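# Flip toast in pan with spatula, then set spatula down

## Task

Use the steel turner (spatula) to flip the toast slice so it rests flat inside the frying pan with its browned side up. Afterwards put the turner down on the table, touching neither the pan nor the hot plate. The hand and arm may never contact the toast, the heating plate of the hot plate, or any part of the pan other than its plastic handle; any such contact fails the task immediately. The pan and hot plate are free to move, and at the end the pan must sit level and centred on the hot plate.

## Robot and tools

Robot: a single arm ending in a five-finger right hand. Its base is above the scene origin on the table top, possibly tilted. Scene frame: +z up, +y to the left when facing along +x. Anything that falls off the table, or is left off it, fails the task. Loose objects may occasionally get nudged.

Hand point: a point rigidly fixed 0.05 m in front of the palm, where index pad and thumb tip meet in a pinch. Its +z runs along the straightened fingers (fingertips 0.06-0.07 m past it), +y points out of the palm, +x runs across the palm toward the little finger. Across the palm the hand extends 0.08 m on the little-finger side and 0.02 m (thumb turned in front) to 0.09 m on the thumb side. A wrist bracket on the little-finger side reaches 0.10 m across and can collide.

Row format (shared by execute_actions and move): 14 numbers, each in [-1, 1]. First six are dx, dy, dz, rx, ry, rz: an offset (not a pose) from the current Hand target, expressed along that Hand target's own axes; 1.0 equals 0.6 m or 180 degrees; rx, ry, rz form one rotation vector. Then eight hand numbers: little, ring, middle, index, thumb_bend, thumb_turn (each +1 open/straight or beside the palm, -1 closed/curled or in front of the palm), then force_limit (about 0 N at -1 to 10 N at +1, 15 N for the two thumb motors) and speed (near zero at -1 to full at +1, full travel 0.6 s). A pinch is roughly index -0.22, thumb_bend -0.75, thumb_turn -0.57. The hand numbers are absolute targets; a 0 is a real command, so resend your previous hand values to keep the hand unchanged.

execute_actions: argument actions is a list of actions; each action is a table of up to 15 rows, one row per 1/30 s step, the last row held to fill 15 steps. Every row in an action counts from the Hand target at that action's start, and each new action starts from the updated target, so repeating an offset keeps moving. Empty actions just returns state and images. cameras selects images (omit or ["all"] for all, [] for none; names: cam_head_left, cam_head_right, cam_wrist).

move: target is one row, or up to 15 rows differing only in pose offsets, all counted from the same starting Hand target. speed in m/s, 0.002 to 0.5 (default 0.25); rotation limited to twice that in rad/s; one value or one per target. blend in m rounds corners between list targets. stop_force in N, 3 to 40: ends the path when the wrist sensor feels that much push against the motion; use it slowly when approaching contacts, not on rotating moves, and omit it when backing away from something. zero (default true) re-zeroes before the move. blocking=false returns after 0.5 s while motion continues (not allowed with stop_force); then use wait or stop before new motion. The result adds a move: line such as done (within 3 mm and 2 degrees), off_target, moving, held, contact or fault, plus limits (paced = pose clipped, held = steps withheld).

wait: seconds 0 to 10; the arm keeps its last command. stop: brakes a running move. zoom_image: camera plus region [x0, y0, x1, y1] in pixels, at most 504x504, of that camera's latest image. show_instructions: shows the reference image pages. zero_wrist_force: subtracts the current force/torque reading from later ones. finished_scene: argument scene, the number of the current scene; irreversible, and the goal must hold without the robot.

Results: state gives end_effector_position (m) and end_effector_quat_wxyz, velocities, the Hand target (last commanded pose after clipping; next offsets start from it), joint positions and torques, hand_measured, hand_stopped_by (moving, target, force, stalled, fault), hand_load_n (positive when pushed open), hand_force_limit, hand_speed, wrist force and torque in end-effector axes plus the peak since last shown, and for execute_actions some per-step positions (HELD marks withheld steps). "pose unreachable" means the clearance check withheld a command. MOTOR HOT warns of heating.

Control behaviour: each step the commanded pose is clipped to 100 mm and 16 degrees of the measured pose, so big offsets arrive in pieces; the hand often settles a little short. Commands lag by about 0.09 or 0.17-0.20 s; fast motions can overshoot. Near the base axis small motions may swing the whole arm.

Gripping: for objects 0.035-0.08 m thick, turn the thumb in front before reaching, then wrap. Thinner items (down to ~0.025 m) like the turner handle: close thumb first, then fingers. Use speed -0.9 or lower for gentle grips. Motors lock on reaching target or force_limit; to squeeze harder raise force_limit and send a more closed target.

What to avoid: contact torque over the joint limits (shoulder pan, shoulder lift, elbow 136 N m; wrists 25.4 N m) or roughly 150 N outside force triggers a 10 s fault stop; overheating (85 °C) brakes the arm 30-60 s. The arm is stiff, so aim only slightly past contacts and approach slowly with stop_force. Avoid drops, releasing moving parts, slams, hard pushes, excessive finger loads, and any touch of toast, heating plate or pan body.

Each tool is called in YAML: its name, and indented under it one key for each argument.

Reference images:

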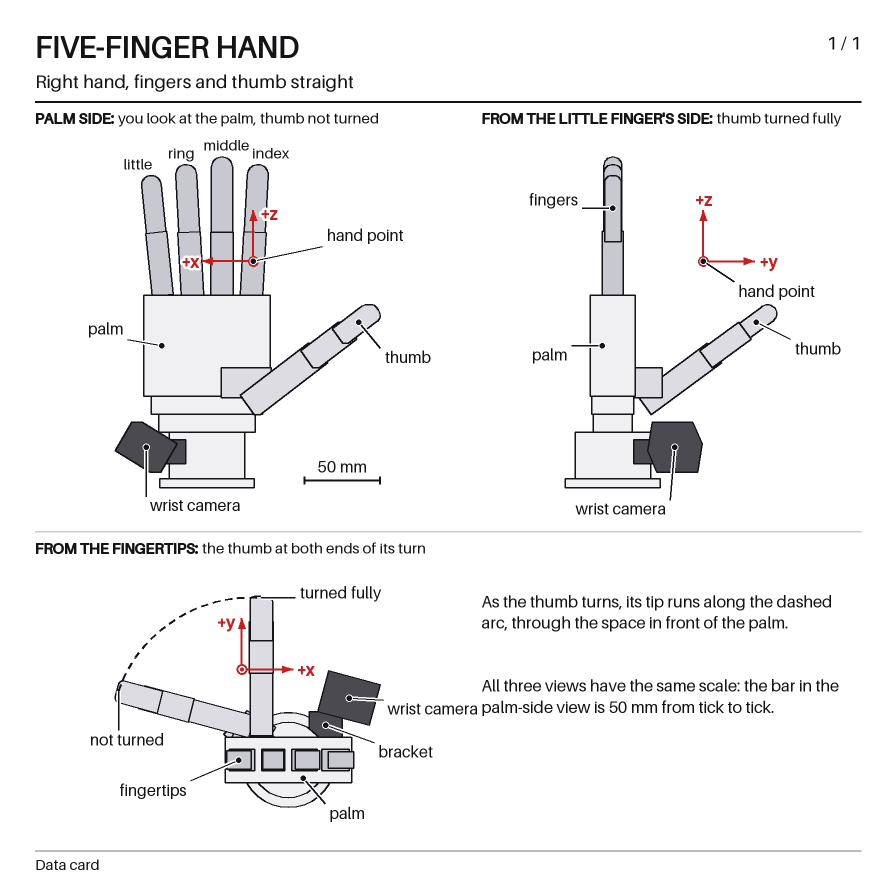

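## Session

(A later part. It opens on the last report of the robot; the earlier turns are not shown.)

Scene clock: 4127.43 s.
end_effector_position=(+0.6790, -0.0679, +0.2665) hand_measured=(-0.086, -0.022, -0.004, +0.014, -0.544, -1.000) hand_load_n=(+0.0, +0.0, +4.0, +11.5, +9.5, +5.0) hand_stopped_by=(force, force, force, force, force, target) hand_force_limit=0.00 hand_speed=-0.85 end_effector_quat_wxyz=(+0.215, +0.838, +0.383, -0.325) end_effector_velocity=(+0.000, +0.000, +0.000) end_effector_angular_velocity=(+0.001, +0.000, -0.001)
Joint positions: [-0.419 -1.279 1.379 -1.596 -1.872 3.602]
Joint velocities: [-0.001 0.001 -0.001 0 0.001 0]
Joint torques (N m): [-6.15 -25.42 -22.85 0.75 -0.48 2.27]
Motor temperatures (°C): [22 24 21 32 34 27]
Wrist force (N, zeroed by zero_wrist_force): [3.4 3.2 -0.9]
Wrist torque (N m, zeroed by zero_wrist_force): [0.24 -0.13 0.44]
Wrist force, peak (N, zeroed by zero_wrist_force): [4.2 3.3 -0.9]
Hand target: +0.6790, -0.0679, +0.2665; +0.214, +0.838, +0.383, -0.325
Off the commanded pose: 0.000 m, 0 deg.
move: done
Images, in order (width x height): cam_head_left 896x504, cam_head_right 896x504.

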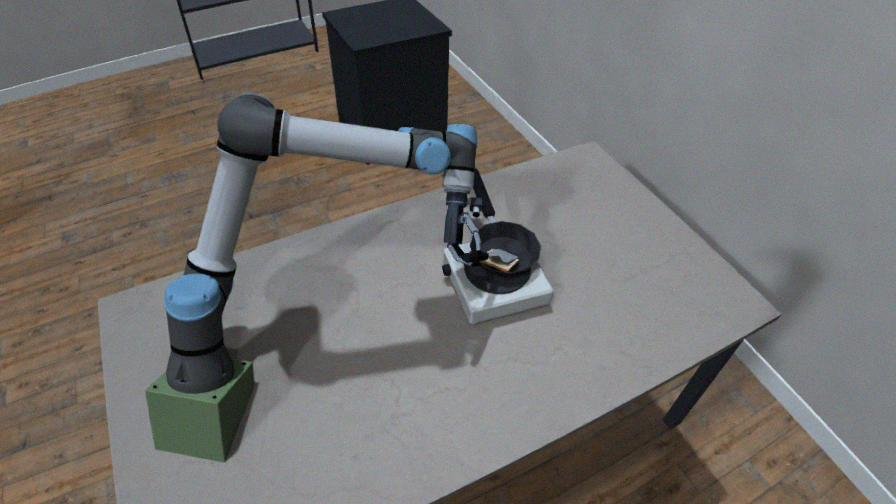

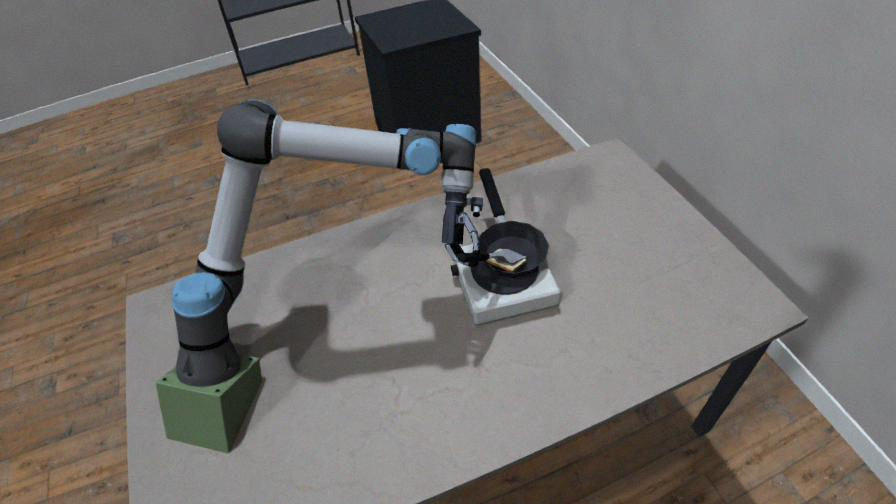

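move:
  target: [-0.0145,-0.0077,0.015,0,0,0,-1,-1,-1,-1,-1,-1,0,-0.85]
  speed: 0.03
  stop_force: 5
  cameras: ["cam_head_left","cam_head_right"]

zoom_image:
  camera: "cam_head_left"
  region: [475, 215, 535, 275]

zoom_image:
  camera: "cam_head_right"
  region: [480, 215, 540, 275]

Scene clock: 4132.03 s.
end_effector_position=(+0.6676, -0.0749, +0.2659) hand_measured=(-0.086, -0.022, -0.004, +0.014, -0.544, -1.000) hand_load_n=(+0.0, +0.0, +4.0, +11.5, +10.0, +5.5) hand_stopped_by=(force, force, force, force, force, target) hand_force_limit=0.00 hand_speed=-0.85 end_effector_quat_wxyz=(+0.215, +0.838, +0.383, -0.325) end_effector_velocity=(+0.000, +0.000, +0.000) end_effector_angular_velocity=(+0.000, +0.002, +0.002)
Joint positions: [-0.433 -1.301 1.425 -1.624 -1.873 3.588]
Joint velocities: [0 0 0 -0.001 -0.001 -0.002]
Joint torques (N m): [-5.75 -24 -25.32 0.82 -0.68 2.14]
Motor temperatures (°C): [22 24 21 32 34 27]
Wrist force (N, zeroed by zero_wrist_force): [2.2 2.7 -0.8]
Wrist torque (N m, zeroed by zero_wrist_force): [0.16 -0.07 0.43]
Wrist force, peak (N, zeroed by zero_wrist_force): [3.7 3.4 -1.3]
Hand target: +0.6676, -0.0749, +0.2659; +0.214, +0.838, +0.383, -0.325
Off the commanded pose: 0.000 m, 0 deg.
move: done
Images, in order (width x height): cam_head_left 896x504, cam_head_right 896x504.

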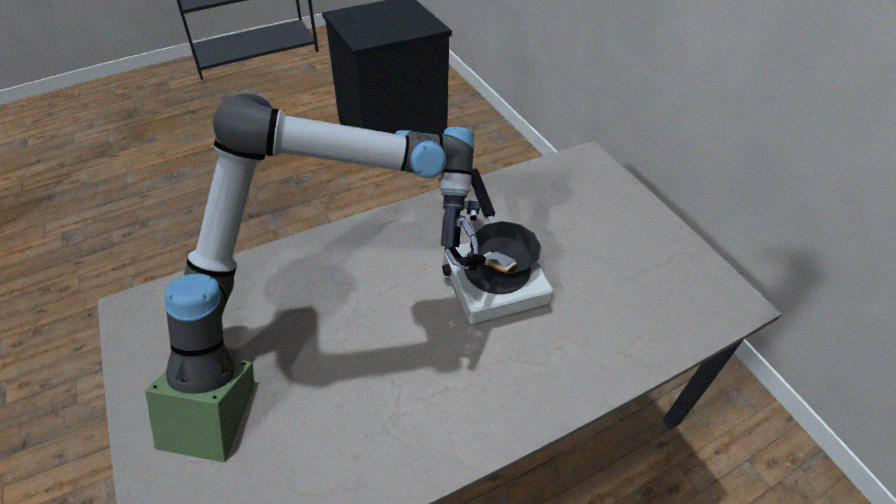

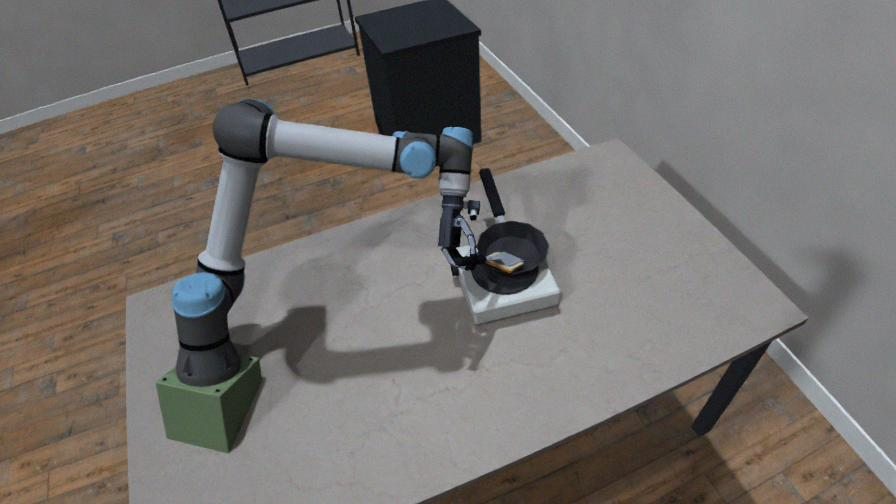

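Scaled by 8.400.

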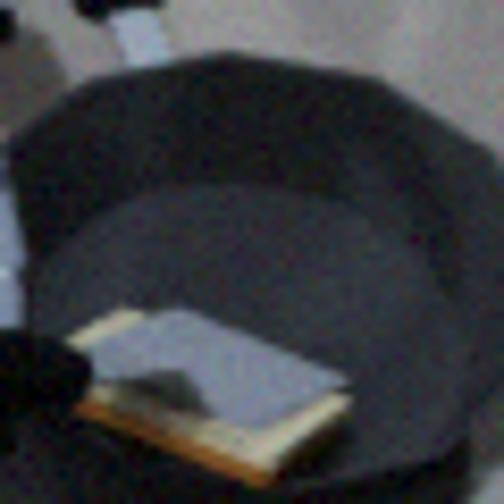

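Scaled by 8.400.

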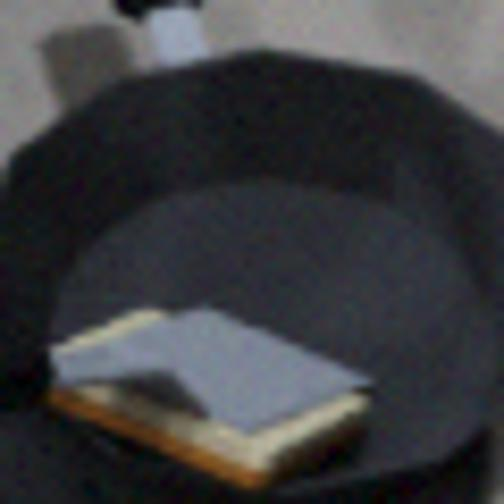

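move:
  target: [-0.0145,-0.0077,0.013,0,0,0,-1,-1,-1,-1,-1,-1,0,-0.85]
  speed: 0.03
  stop_force: 5
  cameras: ["cam_head_left","cam_head_right"]

zoom_image:
  camera: "cam_head_left"
  region: [475, 215, 535, 275]

zoom_image:
  camera: "cam_head_right"
  region: [480, 215, 540, 275]

Scene clock: 4135.83 s.
end_effector_position=(+0.6567, -0.0812, +0.2661) hand_measured=(-0.086, -0.022, -0.004, +0.016, -0.544, -1.000) hand_load_n=(+0.0, +0.0, +2.5, +14.5, +9.5, +8.5) hand_stopped_by=(force, force, force, force, force, target) hand_force_limit=0.00 hand_speed=-0.85 end_effector_quat_wxyz=(+0.215, +0.838, +0.383, -0.325) end_effector_velocity=(-0.001, +0.000, +0.000) end_effector_angular_velocity=(+0.000, +0.000, -0.002)
Joint positions: [-0.446 -1.323 1.468 -1.648 -1.874 3.574]
Joint velocities: [-0.001 0 0 0.001 0 0.002]
Joint torques (N m): [-6.16 -22.13 -24.25 1.39 -1.13 2.15]
Motor temperatures (°C): [22 24 21 32 34 27]
Wrist force (N, zeroed by zero_wrist_force): [3.7 3.7 -2.5]
Wrist torque (N m, zeroed by zero_wrist_force): [0.17 0.04 0.49]
Wrist force, peak (N, zeroed by zero_wrist_force): [4.7 3.8 -2.4]
Hand target: +0.6567, -0.0812, +0.2661; +0.215, +0.838, +0.383, -0.325
Off the commanded pose: 0.000 m, 0 deg.
move: done
Images, in order (width x height): cam_head_left 896x504, cam_head_right 896x504.

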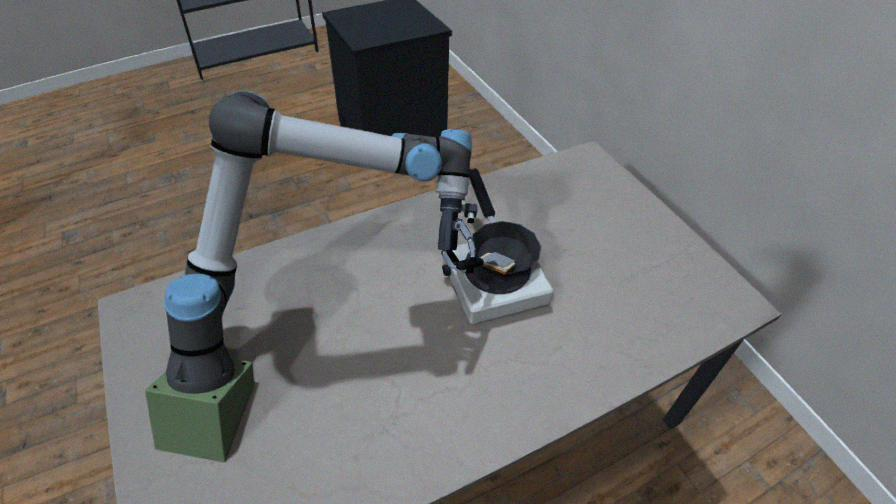

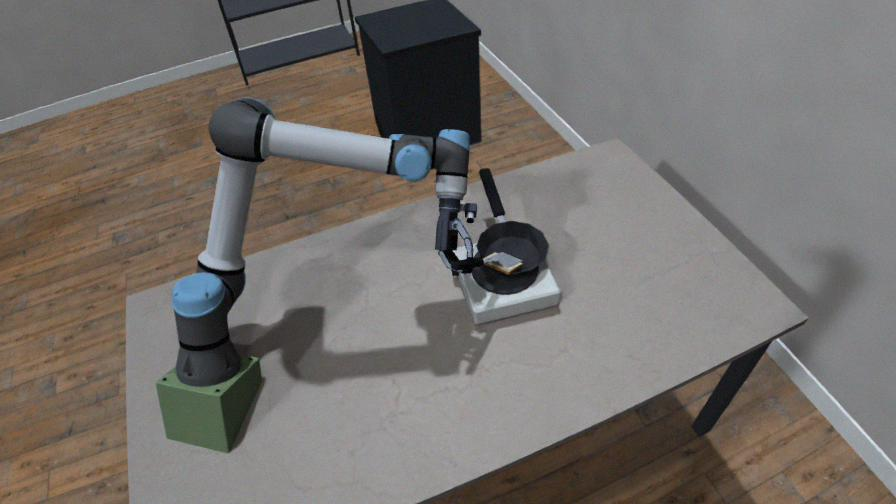

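Scaled by 8.400.

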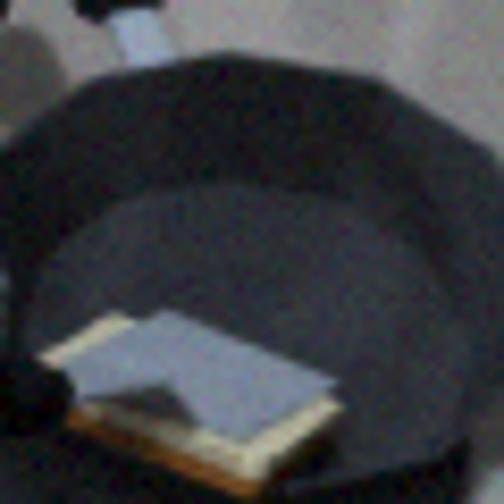

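Scaled by 8.400.

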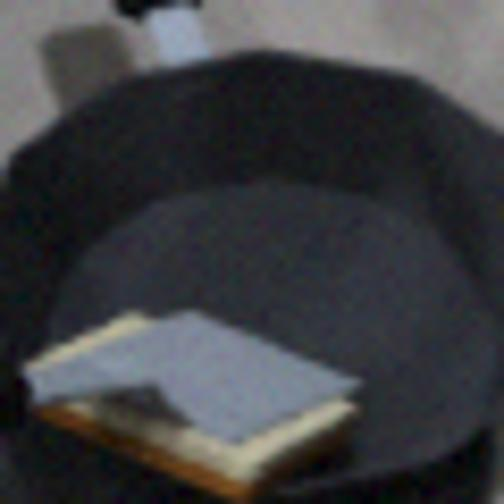

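move:
  target: [-0.0145,-0.0077,0.013,0,0,0,-1,-1,-1,-1,-1,-1,0,-0.85]
  speed: 0.03
  stop_force: 5
  cameras: ["cam_head_left","cam_head_right"]

zoom_image:
  camera: "cam_head_left"
  region: [475, 215, 535, 275]

zoom_image:
  camera: "cam_head_right"
  region: [480, 215, 540, 275]

Scene clock: 4142.40 s.
end_effector_position=(+0.6459, -0.0875, +0.2664) hand_measured=(-0.086, -0.022, -0.004, +0.016, -0.544, -1.000) hand_load_n=(+0.0, +0.0, +1.0, +18.0, +11.0, +13.5) hand_stopped_by=(force, force, force, force, force, target) hand_force_limit=0.00 hand_speed=-0.85 end_effector_quat_wxyz=(+0.215, +0.838, +0.383, -0.325) end_effector_velocity=(+0.000, +0.000, +0.000) end_effector_angular_velocity=(+0.001, +0.001, +0.000)
Joint positions: [-0.46 -1.344 1.509 -1.672 -1.875 3.559]
Joint velocities: [0 0 0 0 0.001 0]
Joint torques (N m): [-6.03 -19.98 -23.1 1.61 -1.28 2.03]
Motor temperatures (°C): [22 24 21 32 34 27]
Wrist force (N, zeroed by zero_wrist_force): [3.6 3.6 -3.2]
Wrist torque (N m, zeroed by zero_wrist_force): [0.07 0.17 0.52]
Wrist force, peak (N, zeroed by zero_wrist_force): [4.7 4.0 -3.1]
Hand target: +0.6459, -0.0875, +0.2664; +0.215, +0.838, +0.383, -0.325
Off the commanded pose: 0.000 m, 0 deg.
move: done
Images, in order (width x height): cam_head_left 896x504, cam_head_right 896x504.

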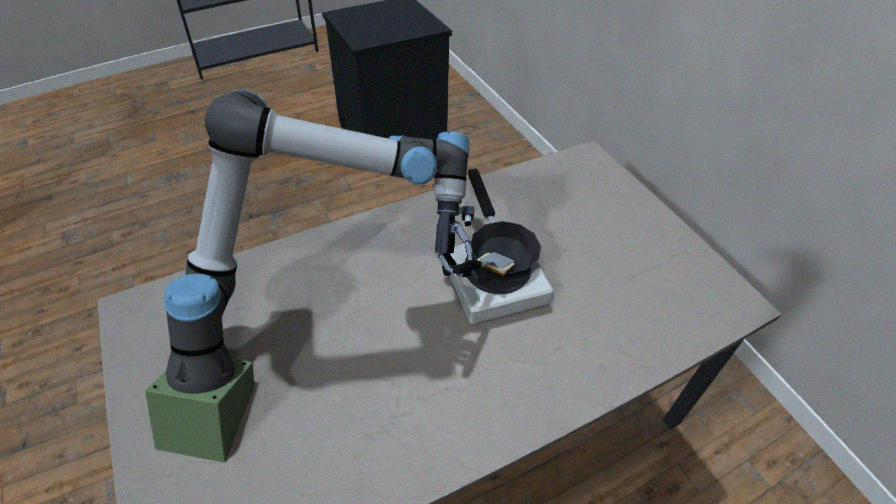

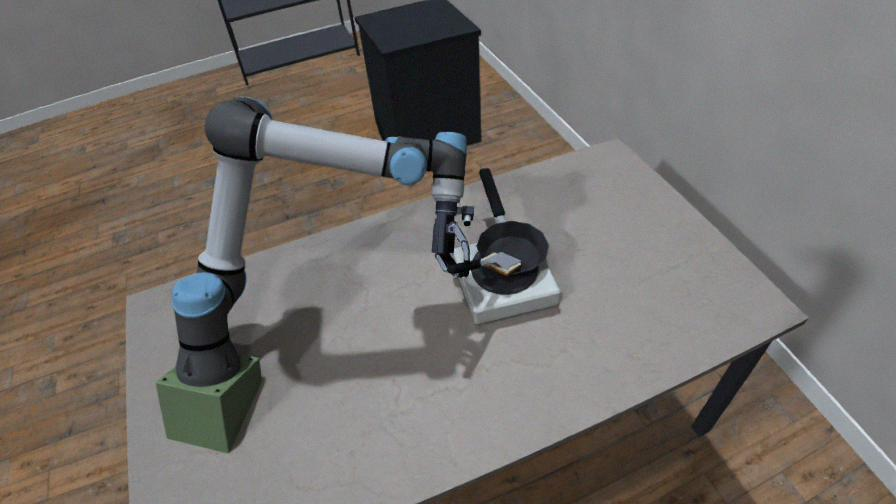

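Scaled by 8.400.

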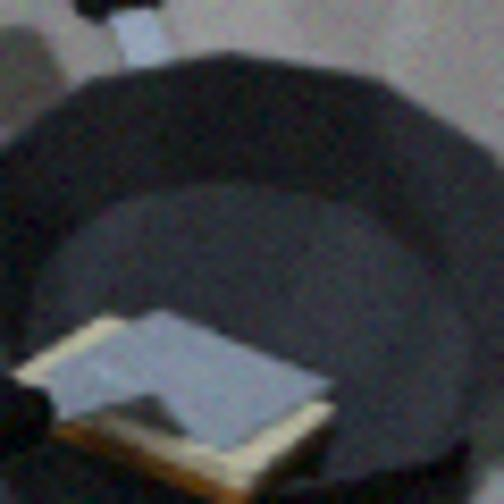

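Scaled by 8.400.

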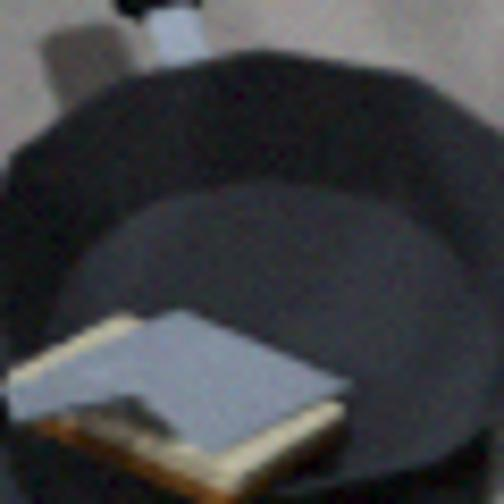

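move:
  target:
    - [0.0033,0.0076,-0.0166,0,0,0,-1,-1,-1,-1,-1,-1,0,-0.85]
    - [-0.03,0.013,-0.1,0,0,0,-1,-1,-1,-1,-1,-1,0,-0.85]
  speed: [0.02,0.06]
  cameras: ["cam_head_left","cam_head_right"]

zoom_image:
  camera: "cam_head_left"
  region: [455, 200, 545, 290]

zoom_image:
  camera: "cam_head_right"
  region: [460, 200, 550, 290]

Scene clock: 4150.90 s.
end_effector_position=(+0.6658, -0.0647, +0.3219) hand_measured=(-0.086, -0.020, -0.004, +0.014, -0.544, -1.000) hand_load_n=(+0.0, +8.0, +6.5, +3.0, +9.5, -2.5) hand_stopped_by=(force, force, force, force, force, target) hand_force_limit=0.00 hand_speed=-0.85 end_effector_quat_wxyz=(+0.215, +0.838, +0.383, -0.325) end_effector_velocity=(+0.000, -0.001, +0.000) end_effector_angular_velocity=(+0.000, +0.000, -0.001)
Joint positions: [-0.461 -1.349 1.353 -1.513 -1.875 3.558]
Joint velocities: [-0.001 0 0.001 0 0 0]
Joint torques (N m): [-13.03 -28.05 -15.67 -4.19 -1.95 -0.06]
Motor temperatures (°C): [22 24 21 32 34 27]
Wrist force (N, zeroed by zero_wrist_force): [4.5 3.0 1.0]
Wrist torque (N m, zeroed by zero_wrist_force): [0.35 -0.62 0.29]
Wrist force, peak (N, zeroed by zero_wrist_force): [3.5 4.0 -3.4]
Hand target: +0.6658, -0.0647, +0.3218; +0.215, +0.838, +0.383, -0.325
Off the commanded pose: 0.000 m, 0 deg.
move: done
Images, in order (width x height): cam_head_left 896x504, cam_head_right 896x504.

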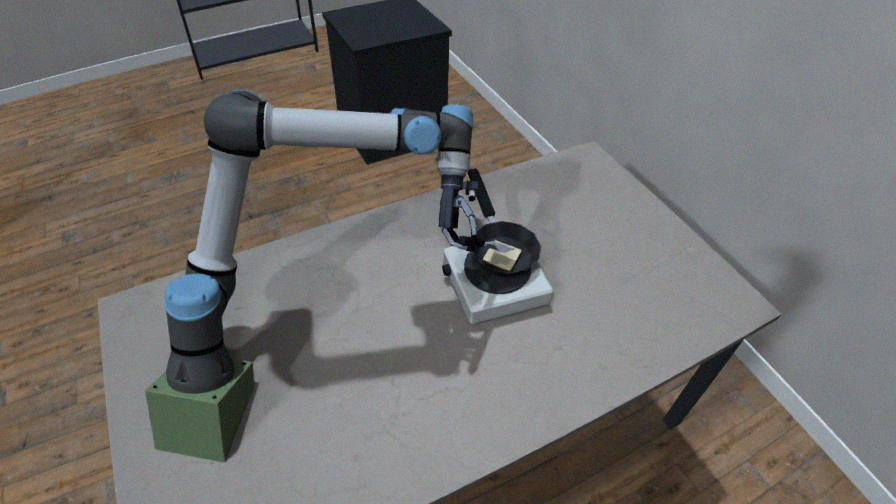

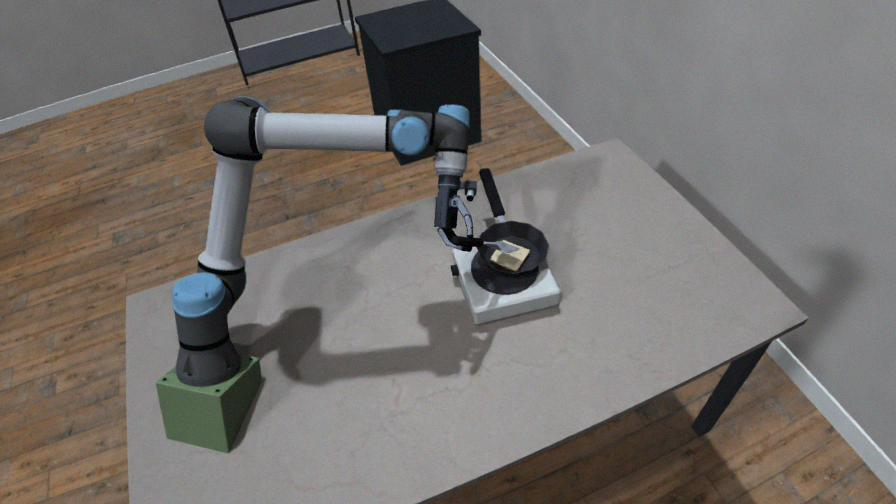

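Scaled by 5.600.

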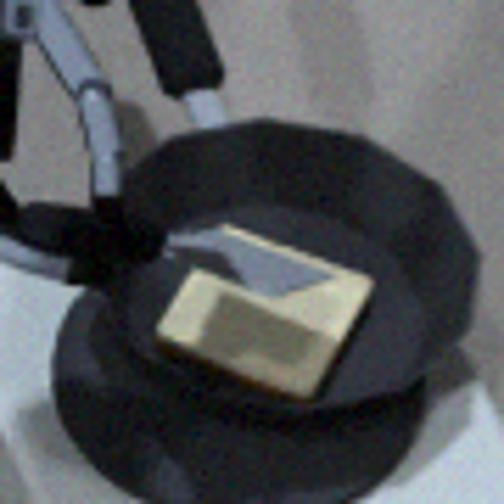

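Scaled by 5.600.

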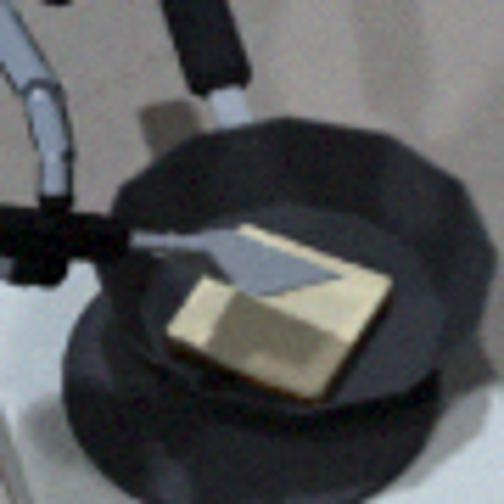

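move:
  target: [-0.0365,0.0128,-0.0675,0.0111,-0.085,-0.0225,-1,-1,-1,-1,-1,-1,0,-0.85]
  speed: 0.1
  cameras: ["cam_head_left","cam_head_right"]

zoom_image:
  camera: "cam_head_left"
  region: [455, 200, 545, 290]

zoom_image:
  camera: "cam_head_right"
  region: [460, 200, 550, 290]

Scene clock: 4165.23 s.
end_effector_position=(+0.6763, -0.0558, +0.3662) hand_measured=(-0.086, -0.020, -0.004, +0.014, -0.544, -1.000) hand_load_n=(+0.0, +7.0, +6.5, +3.5, +9.0, -2.5) hand_stopped_by=(force, force, force, force, force, target) hand_force_limit=0.00 hand_speed=-0.85 end_effector_quat_wxyz=(+0.237, +0.776, +0.374, -0.448) end_effector_velocity=(+0.000, +0.001, +0.001) end_effector_angular_velocity=(+0.000, -0.001, +0.001)
Joint positions: [-0.4 -1.246 1.138 -1.214 -2.092 3.618]
Joint velocities: [0.001 -0.001 -0.001 0 0 0]
Joint torques (N m): [-21.52 -52.81 -19.59 -2.2 -1.24 -2.07]
Motor temperatures (°C): [22 24 21 32 34 27]
Wrist force (N, zeroed by zero_wrist_force): [4.8 3.2 0.6]
Wrist torque (N m, zeroed by zero_wrist_force): [0.40 -0.47 0.29]
Wrist force, peak (N, zeroed by zero_wrist_force): [5.1 3.2 0.6]
Hand target: +0.6763, -0.0558, +0.3664; +0.237, +0.776, +0.374, -0.448
Off the commanded pose: 0.000 m, 0 deg.
move: done
Images, in order (width x height): cam_head_left 896x504, cam_head_right 896x504.

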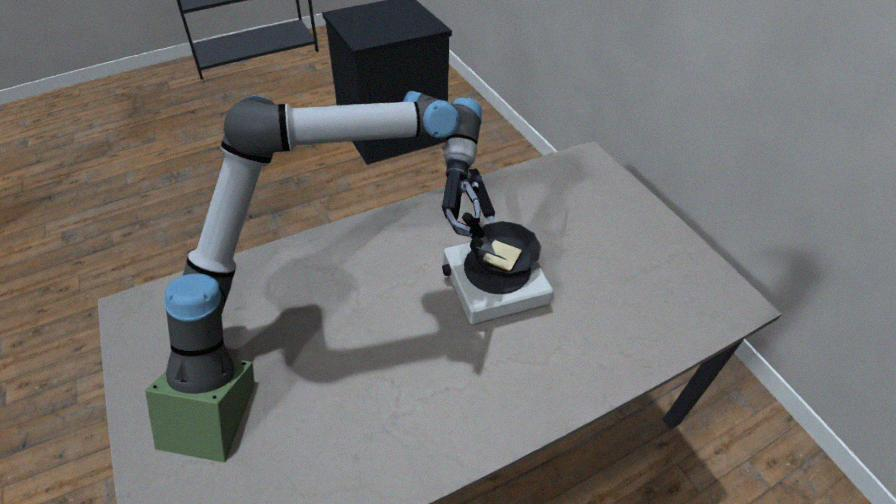

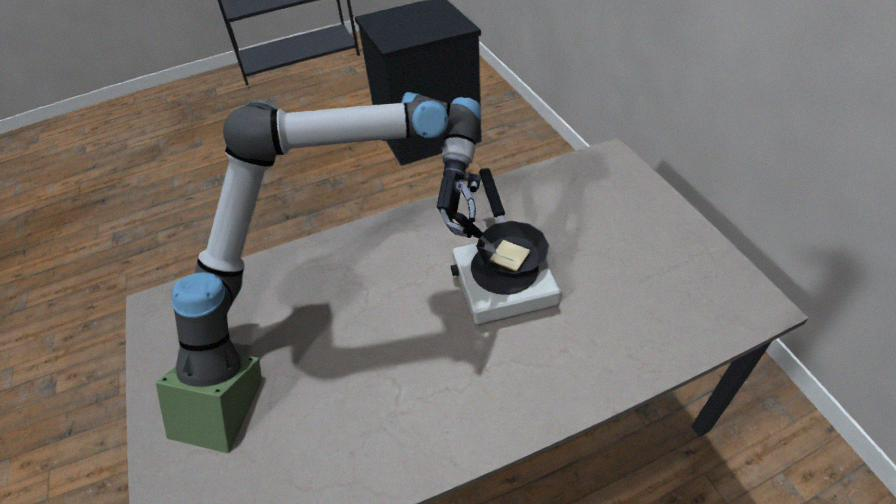

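Scaled by 5.600.

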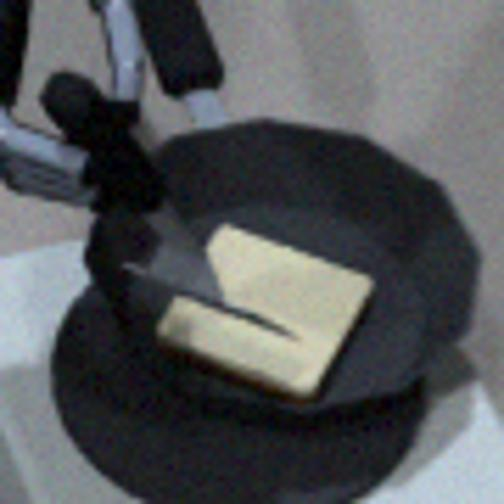

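Scaled by 5.600.

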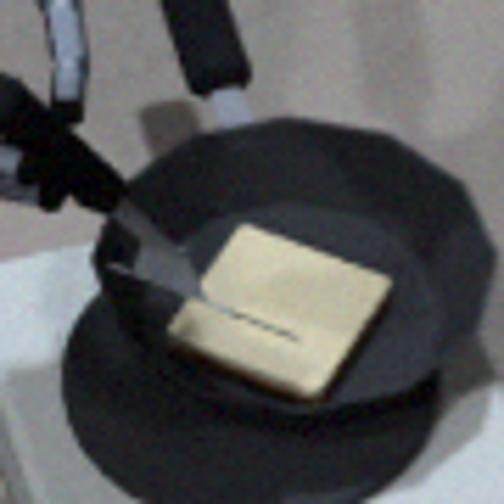

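move:
  target: [0.0038,0.073,0.0467,0,0,0,-1,-1,-1,-1,-1,-1,0,-0.85]
  speed: 0.08
  stop_force: 4
  cameras: ["cam_head_left","cam_head_right"]

zoom_image:
  camera: "cam_head_left"
  region: [455, 200, 545, 290]

zoom_image:
  camera: "cam_head_right"
  region: [460, 200, 550, 290]

Scene clock: 4171.00 s.
end_effector_position=(+0.6973, -0.1013, +0.3522) hand_measured=(-0.086, -0.022, -0.004, +0.014, -0.544, -1.000) hand_load_n=(+1.5, +1.0, +6.0, +7.5, +7.5, +0.0) hand_stopped_by=(force, force, force, force, force, target) hand_force_limit=0.00 hand_speed=-0.85 end_effector_quat_wxyz=(+0.237, +0.776, +0.374, -0.448) end_effector_velocity=(+0.000, +0.000, +0.000) end_effector_angular_velocity=(+0.001, +0.001, +0.001)
Joint positions: [-0.446 -1.177 1.111 -1.282 -2.103 3.567]
Joint velocities: [0 0 -0.001 0.001 0 -0.001]
Joint torques (N m): [-9.5 -53.82 -13.98 0.93 -0.14 2.35]
Motor temperatures (°C): [22 24 21 32 34 27]
Wrist force (N, zeroed by zero_wrist_force): [4.9 3.0 0.0]
Wrist torque (N m, zeroed by zero_wrist_force): [0.30 -0.25 0.25]
Wrist force, peak (N, zeroed by zero_wrist_force): [5.4 3.0 -0.2]
Hand target: +0.6973, -0.1013, +0.3522; +0.237, +0.776, +0.374, -0.448
Off the commanded pose: 0.000 m, 0 deg.
move: done
Images, in order (width x height): cam_head_left 896x504, cam_head_right 896x504.

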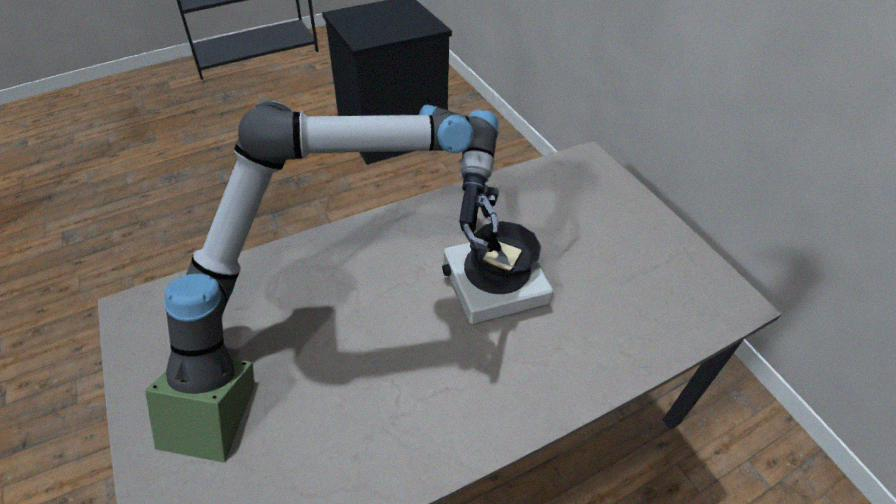

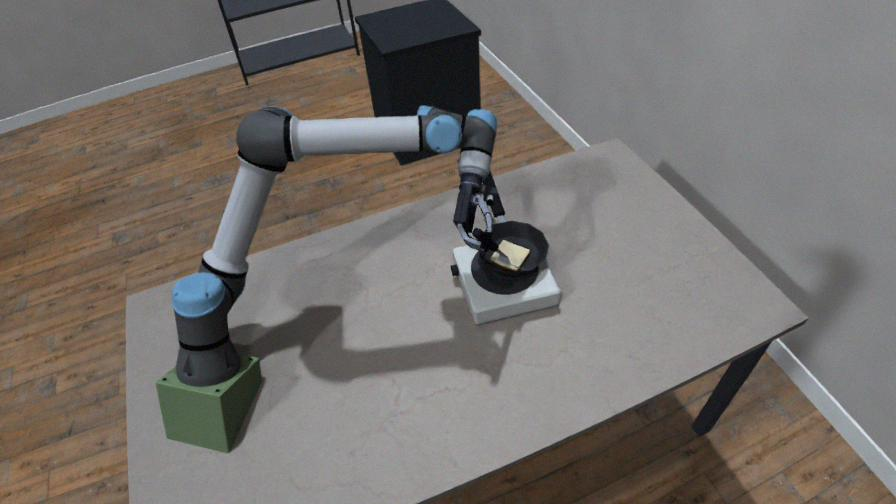

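Scaled by 5.600.

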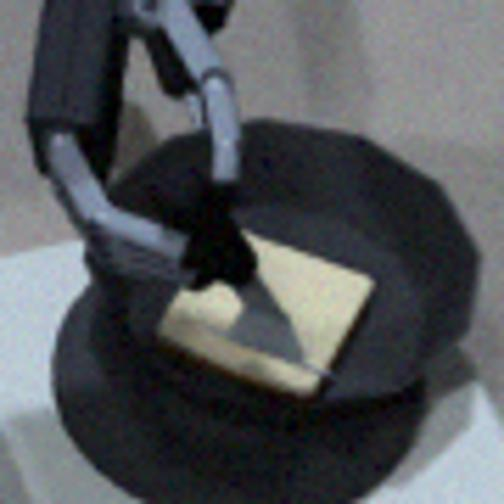

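Scaled by 5.600.

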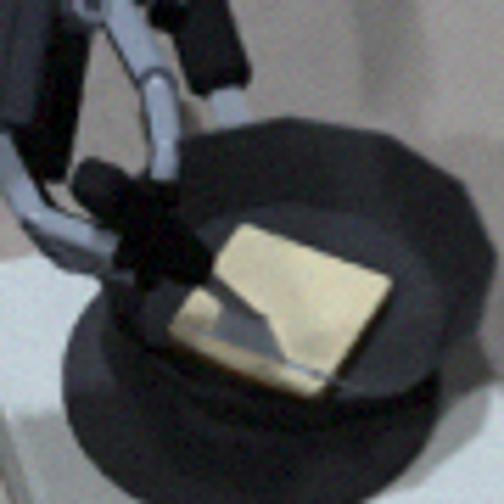

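move:
  target:
    - [-0.0117,0,-0.0065,0,0,0,-1,-1,-1,-1,-1,-1,0,-0.85]
    - [-0.0183,-0.0075,0.019,0,0,0,-1,-1,-1,-1,-1,-1,0,-0.85]
  speed: 0.04
  cameras: []

move:
  target: [0.0262,0,0.0146,0,0,0,-1,-1,-1,-1,-1,-1,0,-0.85]
  speed: 0.03
  stop_force: 3
  cameras: ["cam_head_left","cam_head_right"]

zoom_image:
  camera: "cam_head_left"
  region: [455, 200, 545, 290]

zoom_image:
  camera: "cam_head_right"
  region: [460, 200, 550, 290]

Scene clock: 4177.43 s.
end_effector_position=(+0.6844, -0.1106, +0.3563) hand_measured=(-0.086, -0.022, -0.004, +0.014, -0.544, -1.000) hand_load_n=(+0.0, +0.0, +5.5, +10.0, +7.0, +2.0) hand_stopped_by=(force, force, force, force, force, target) hand_force_limit=0.00 hand_speed=-0.85 end_effector_quat_wxyz=(+0.237, +0.776, +0.374, -0.448) end_effector_velocity=(+0.000, +0.000, -0.001) end_effector_angular_velocity=(+0.000, +0.001, -0.002)
Joint positions: [-0.466 -1.21 1.17 -1.319 -2.107 3.544]
Joint velocities: [0 0.002 0 0.001 0 0.002]
Joint torques (N m): [-7.16 -27.15 -25.37 1.2 -1.46 2.72]
Motor temperatures (°C): [22 24 21 32 34 27]
Wrist force (N, zeroed by zero_wrist_force): [2.7 3.5 -0.4]
Wrist torque (N m, zeroed by zero_wrist_force): [0.35 -0.13 0.44]
Wrist force, peak (N, zeroed by zero_wrist_force): [5.7 2.9 0.3]
Hand target: +0.6843, -0.1106, +0.3561; +0.237, +0.776, +0.374, -0.448
Off the commanded pose: 0.000 m, 0 deg.
move: done
No camera images: "cameras" was empty.

Scene clock: 4178.57 s.
end_effector_position=(+0.6844, -0.1107, +0.3522) hand_measured=(-0.086, -0.022, -0.004, +0.014, -0.544, -1.000) hand_load_n=(+0.0, +0.0, +3.0, +12.5, +8.0, +5.5) hand_stopped_by=(force, force, force, force, force, target) hand_force_limit=0.00 hand_speed=-0.85 end_effector_quat_wxyz=(+0.237, +0.776, +0.374, -0.448) end_effector_velocity=(+0.000, +0.000, +0.000) end_effector_angular_velocity=(+0.001, +0.002, +0.001)
Joint positions: [-0.463 -1.207 1.175 -1.325 -2.106 3.547]
Joint velocities: [0 0 0 0.001 0 -0.002]
Joint torques (N m): [-22.81 -50.9 -13.2 -2.61 -2.61 -1.43]
Motor temperatures (°C): [22 24 21 32 34 27]
Wrist force (N, zeroed by zero_wrist_force): [3.5 3.9 -1.0]
Wrist torque (N m, zeroed by zero_wrist_force): [0.30 0.02 0.48]
Wrist force, peak (N, zeroed by zero_wrist_force): [3.5 4.1 -1.2]
Hand target: +0.6844, -0.1107, +0.3522; +0.237, +0.776, +0.374, -0.448
Off the commanded pose: 0.014 m, 0 deg.
move: contact
Images, in order (width x height): cam_head_left 896x504, cam_head_right 896x504.

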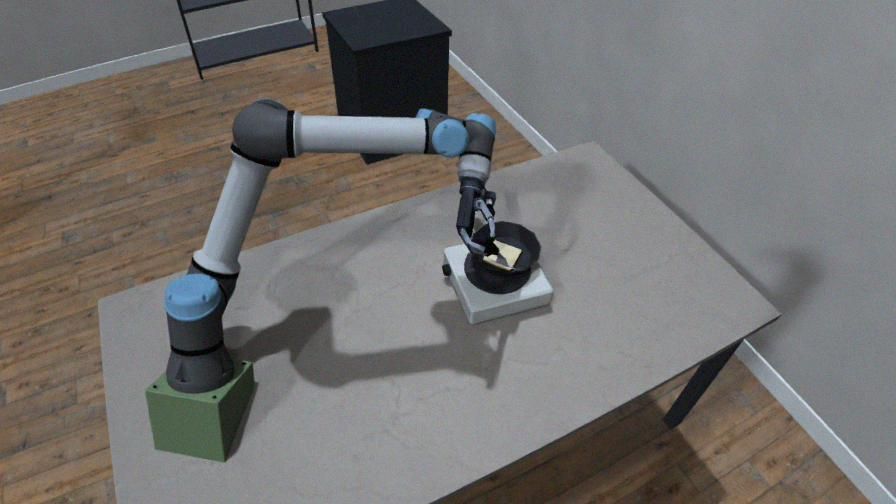

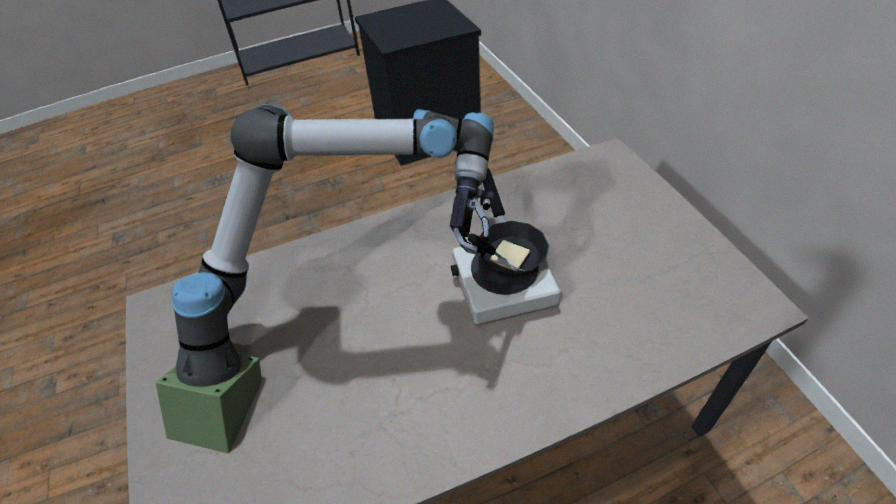

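Scaled by 5.600.

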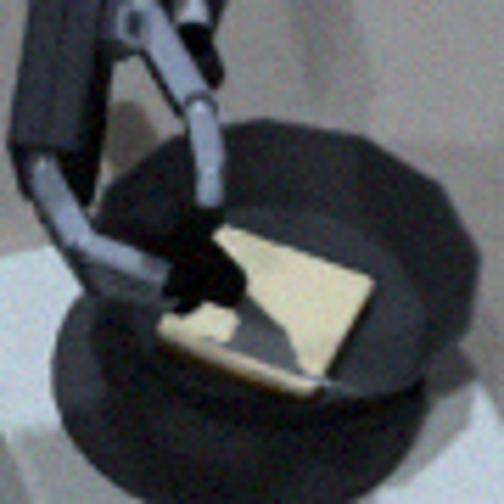

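Scaled by 5.600.

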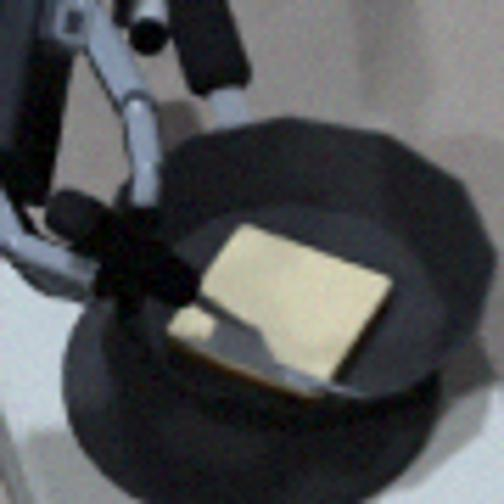

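move:
  target:
    - [-0.0117,0,-0.0065,0,0,0,-1,-1,-1,-1,-1,-1,0,-0.85]
    - [-0.0207,-0.0223,0.0087,0,0,0,-1,-1,-1,-1,-1,-1,0,-0.85]
  speed: 0.04
  cameras: []

move:
  target: [0.0305,0,0.017,0,0,0,-1,-1,-1,-1,-1,-1,0,-0.85]
  speed: 0.03
  stop_force: 3
  cameras: ["cam_head_left","cam_head_right"]

zoom_image:
  camera: "cam_head_left"
  region: [455, 200, 545, 290]

zoom_image:
  camera: "cam_head_right"
  region: [460, 200, 550, 290]

Scene clock: 4183.73 s.
end_effector_position=(+0.6672, -0.1108, +0.3602) hand_measured=(-0.086, -0.020, -0.004, +0.014, -0.544, -1.000) hand_load_n=(+0.0, +3.5, +6.0, +6.0, +8.5, -1.0) hand_stopped_by=(force, force, force, force, force, target) hand_force_limit=0.00 hand_speed=-0.85 end_effector_quat_wxyz=(+0.237, +0.776, +0.374, -0.448) end_effector_velocity=(-0.001, +0.000, -0.001) end_effector_angular_velocity=(+0.000, +0.003, -0.003)
Joint positions: [-0.476 -1.255 1.235 -1.346 -2.109 3.533]
Joint velocities: [0 0.001 -0.001 0.004 -0.001 0.002]
Joint torques (N m): [-8.04 -27.97 -25.57 0.66 -2.36 0.79]
Motor temperatures (°C): [22 24 21 32 34 27]
Wrist force (N, zeroed by zero_wrist_force): [3.6 3.6 -0.5]
Wrist torque (N m, zeroed by zero_wrist_force): [0.47 -0.30 0.32]
Wrist force, peak (N, zeroed by zero_wrist_force): [4.4 4.2 0.2]
Hand target: +0.6672, -0.1108, +0.3601; +0.237, +0.776, +0.374, -0.448
Off the commanded pose: 0.000 m, 0 deg.
move: done
No camera images: "cameras" was empty.

Scene clock: 4184.90 s.
end_effector_position=(+0.6673, -0.1109, +0.3554) hand_measured=(-0.086, -0.022, -0.004, +0.014, -0.544, -1.000) hand_load_n=(+0.0, +0.0, +4.5, +10.5, +8.0, +3.0) hand_stopped_by=(force, force, force, force, force, target) hand_force_limit=0.00 hand_speed=-0.85 end_effector_quat_wxyz=(+0.237, +0.776, +0.374, -0.448) end_effector_velocity=(+0.000, +0.000, +0.000) end_effector_angular_velocity=(+0.000, -0.002, +0.001)
Joint positions: [-0.472 -1.252 1.242 -1.353 -2.108 3.537]
Joint velocities: [0 0 -0.001 -0.001 0 0]
Joint torques (N m): [-22.69 -49.73 -13.46 -2.7 -2.75 -1.42]
Motor temperatures (°C): [22 24 21 32 34 27]
Wrist force (N, zeroed by zero_wrist_force): [3.5 3.5 -0.9]
Wrist torque (N m, zeroed by zero_wrist_force): [0.33 -0.11 0.41]
Wrist force, peak (N, zeroed by zero_wrist_force): [3.8 3.8 -0.9]
Hand target: +0.6673, -0.1109, +0.3554; +0.237, +0.776, +0.374, -0.448
Off the commanded pose: 0.016 m, 0 deg.
move: contact
Images, in order (width x height): cam_head_left 896x504, cam_head_right 896x504.

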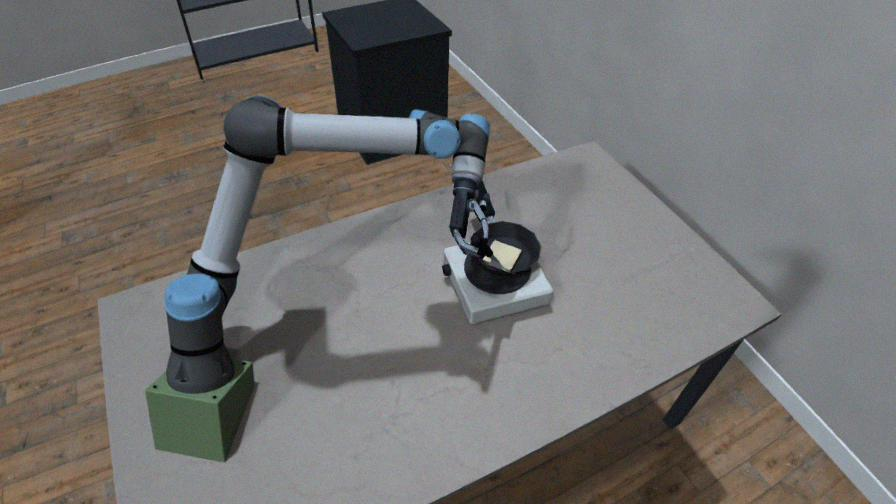

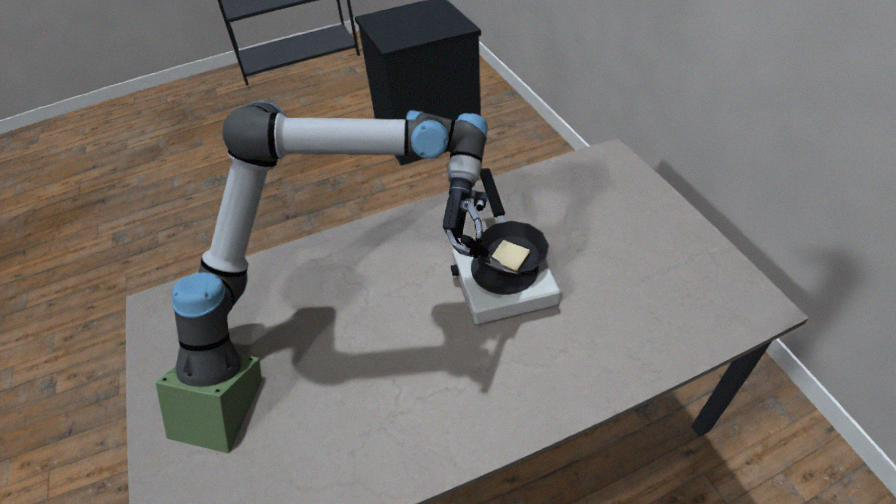

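Scaled by 5.600.

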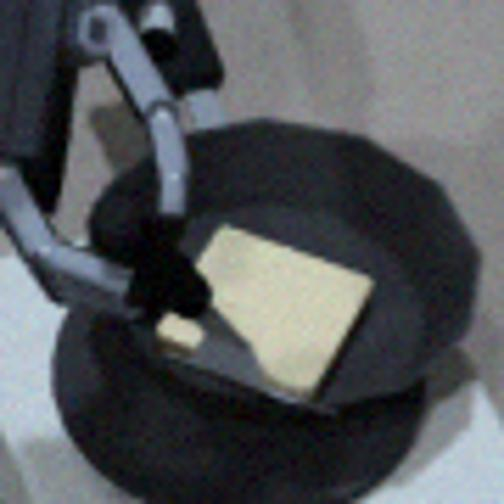

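Scaled by 5.600.

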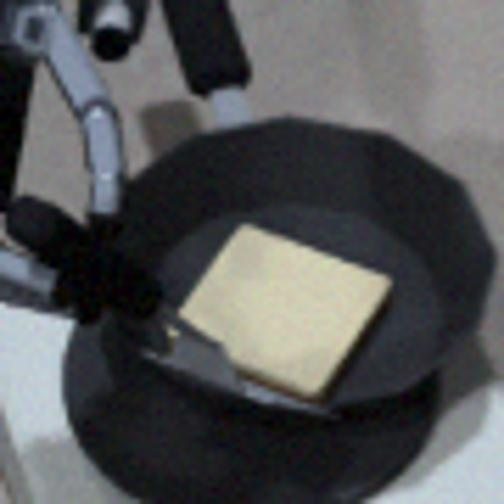

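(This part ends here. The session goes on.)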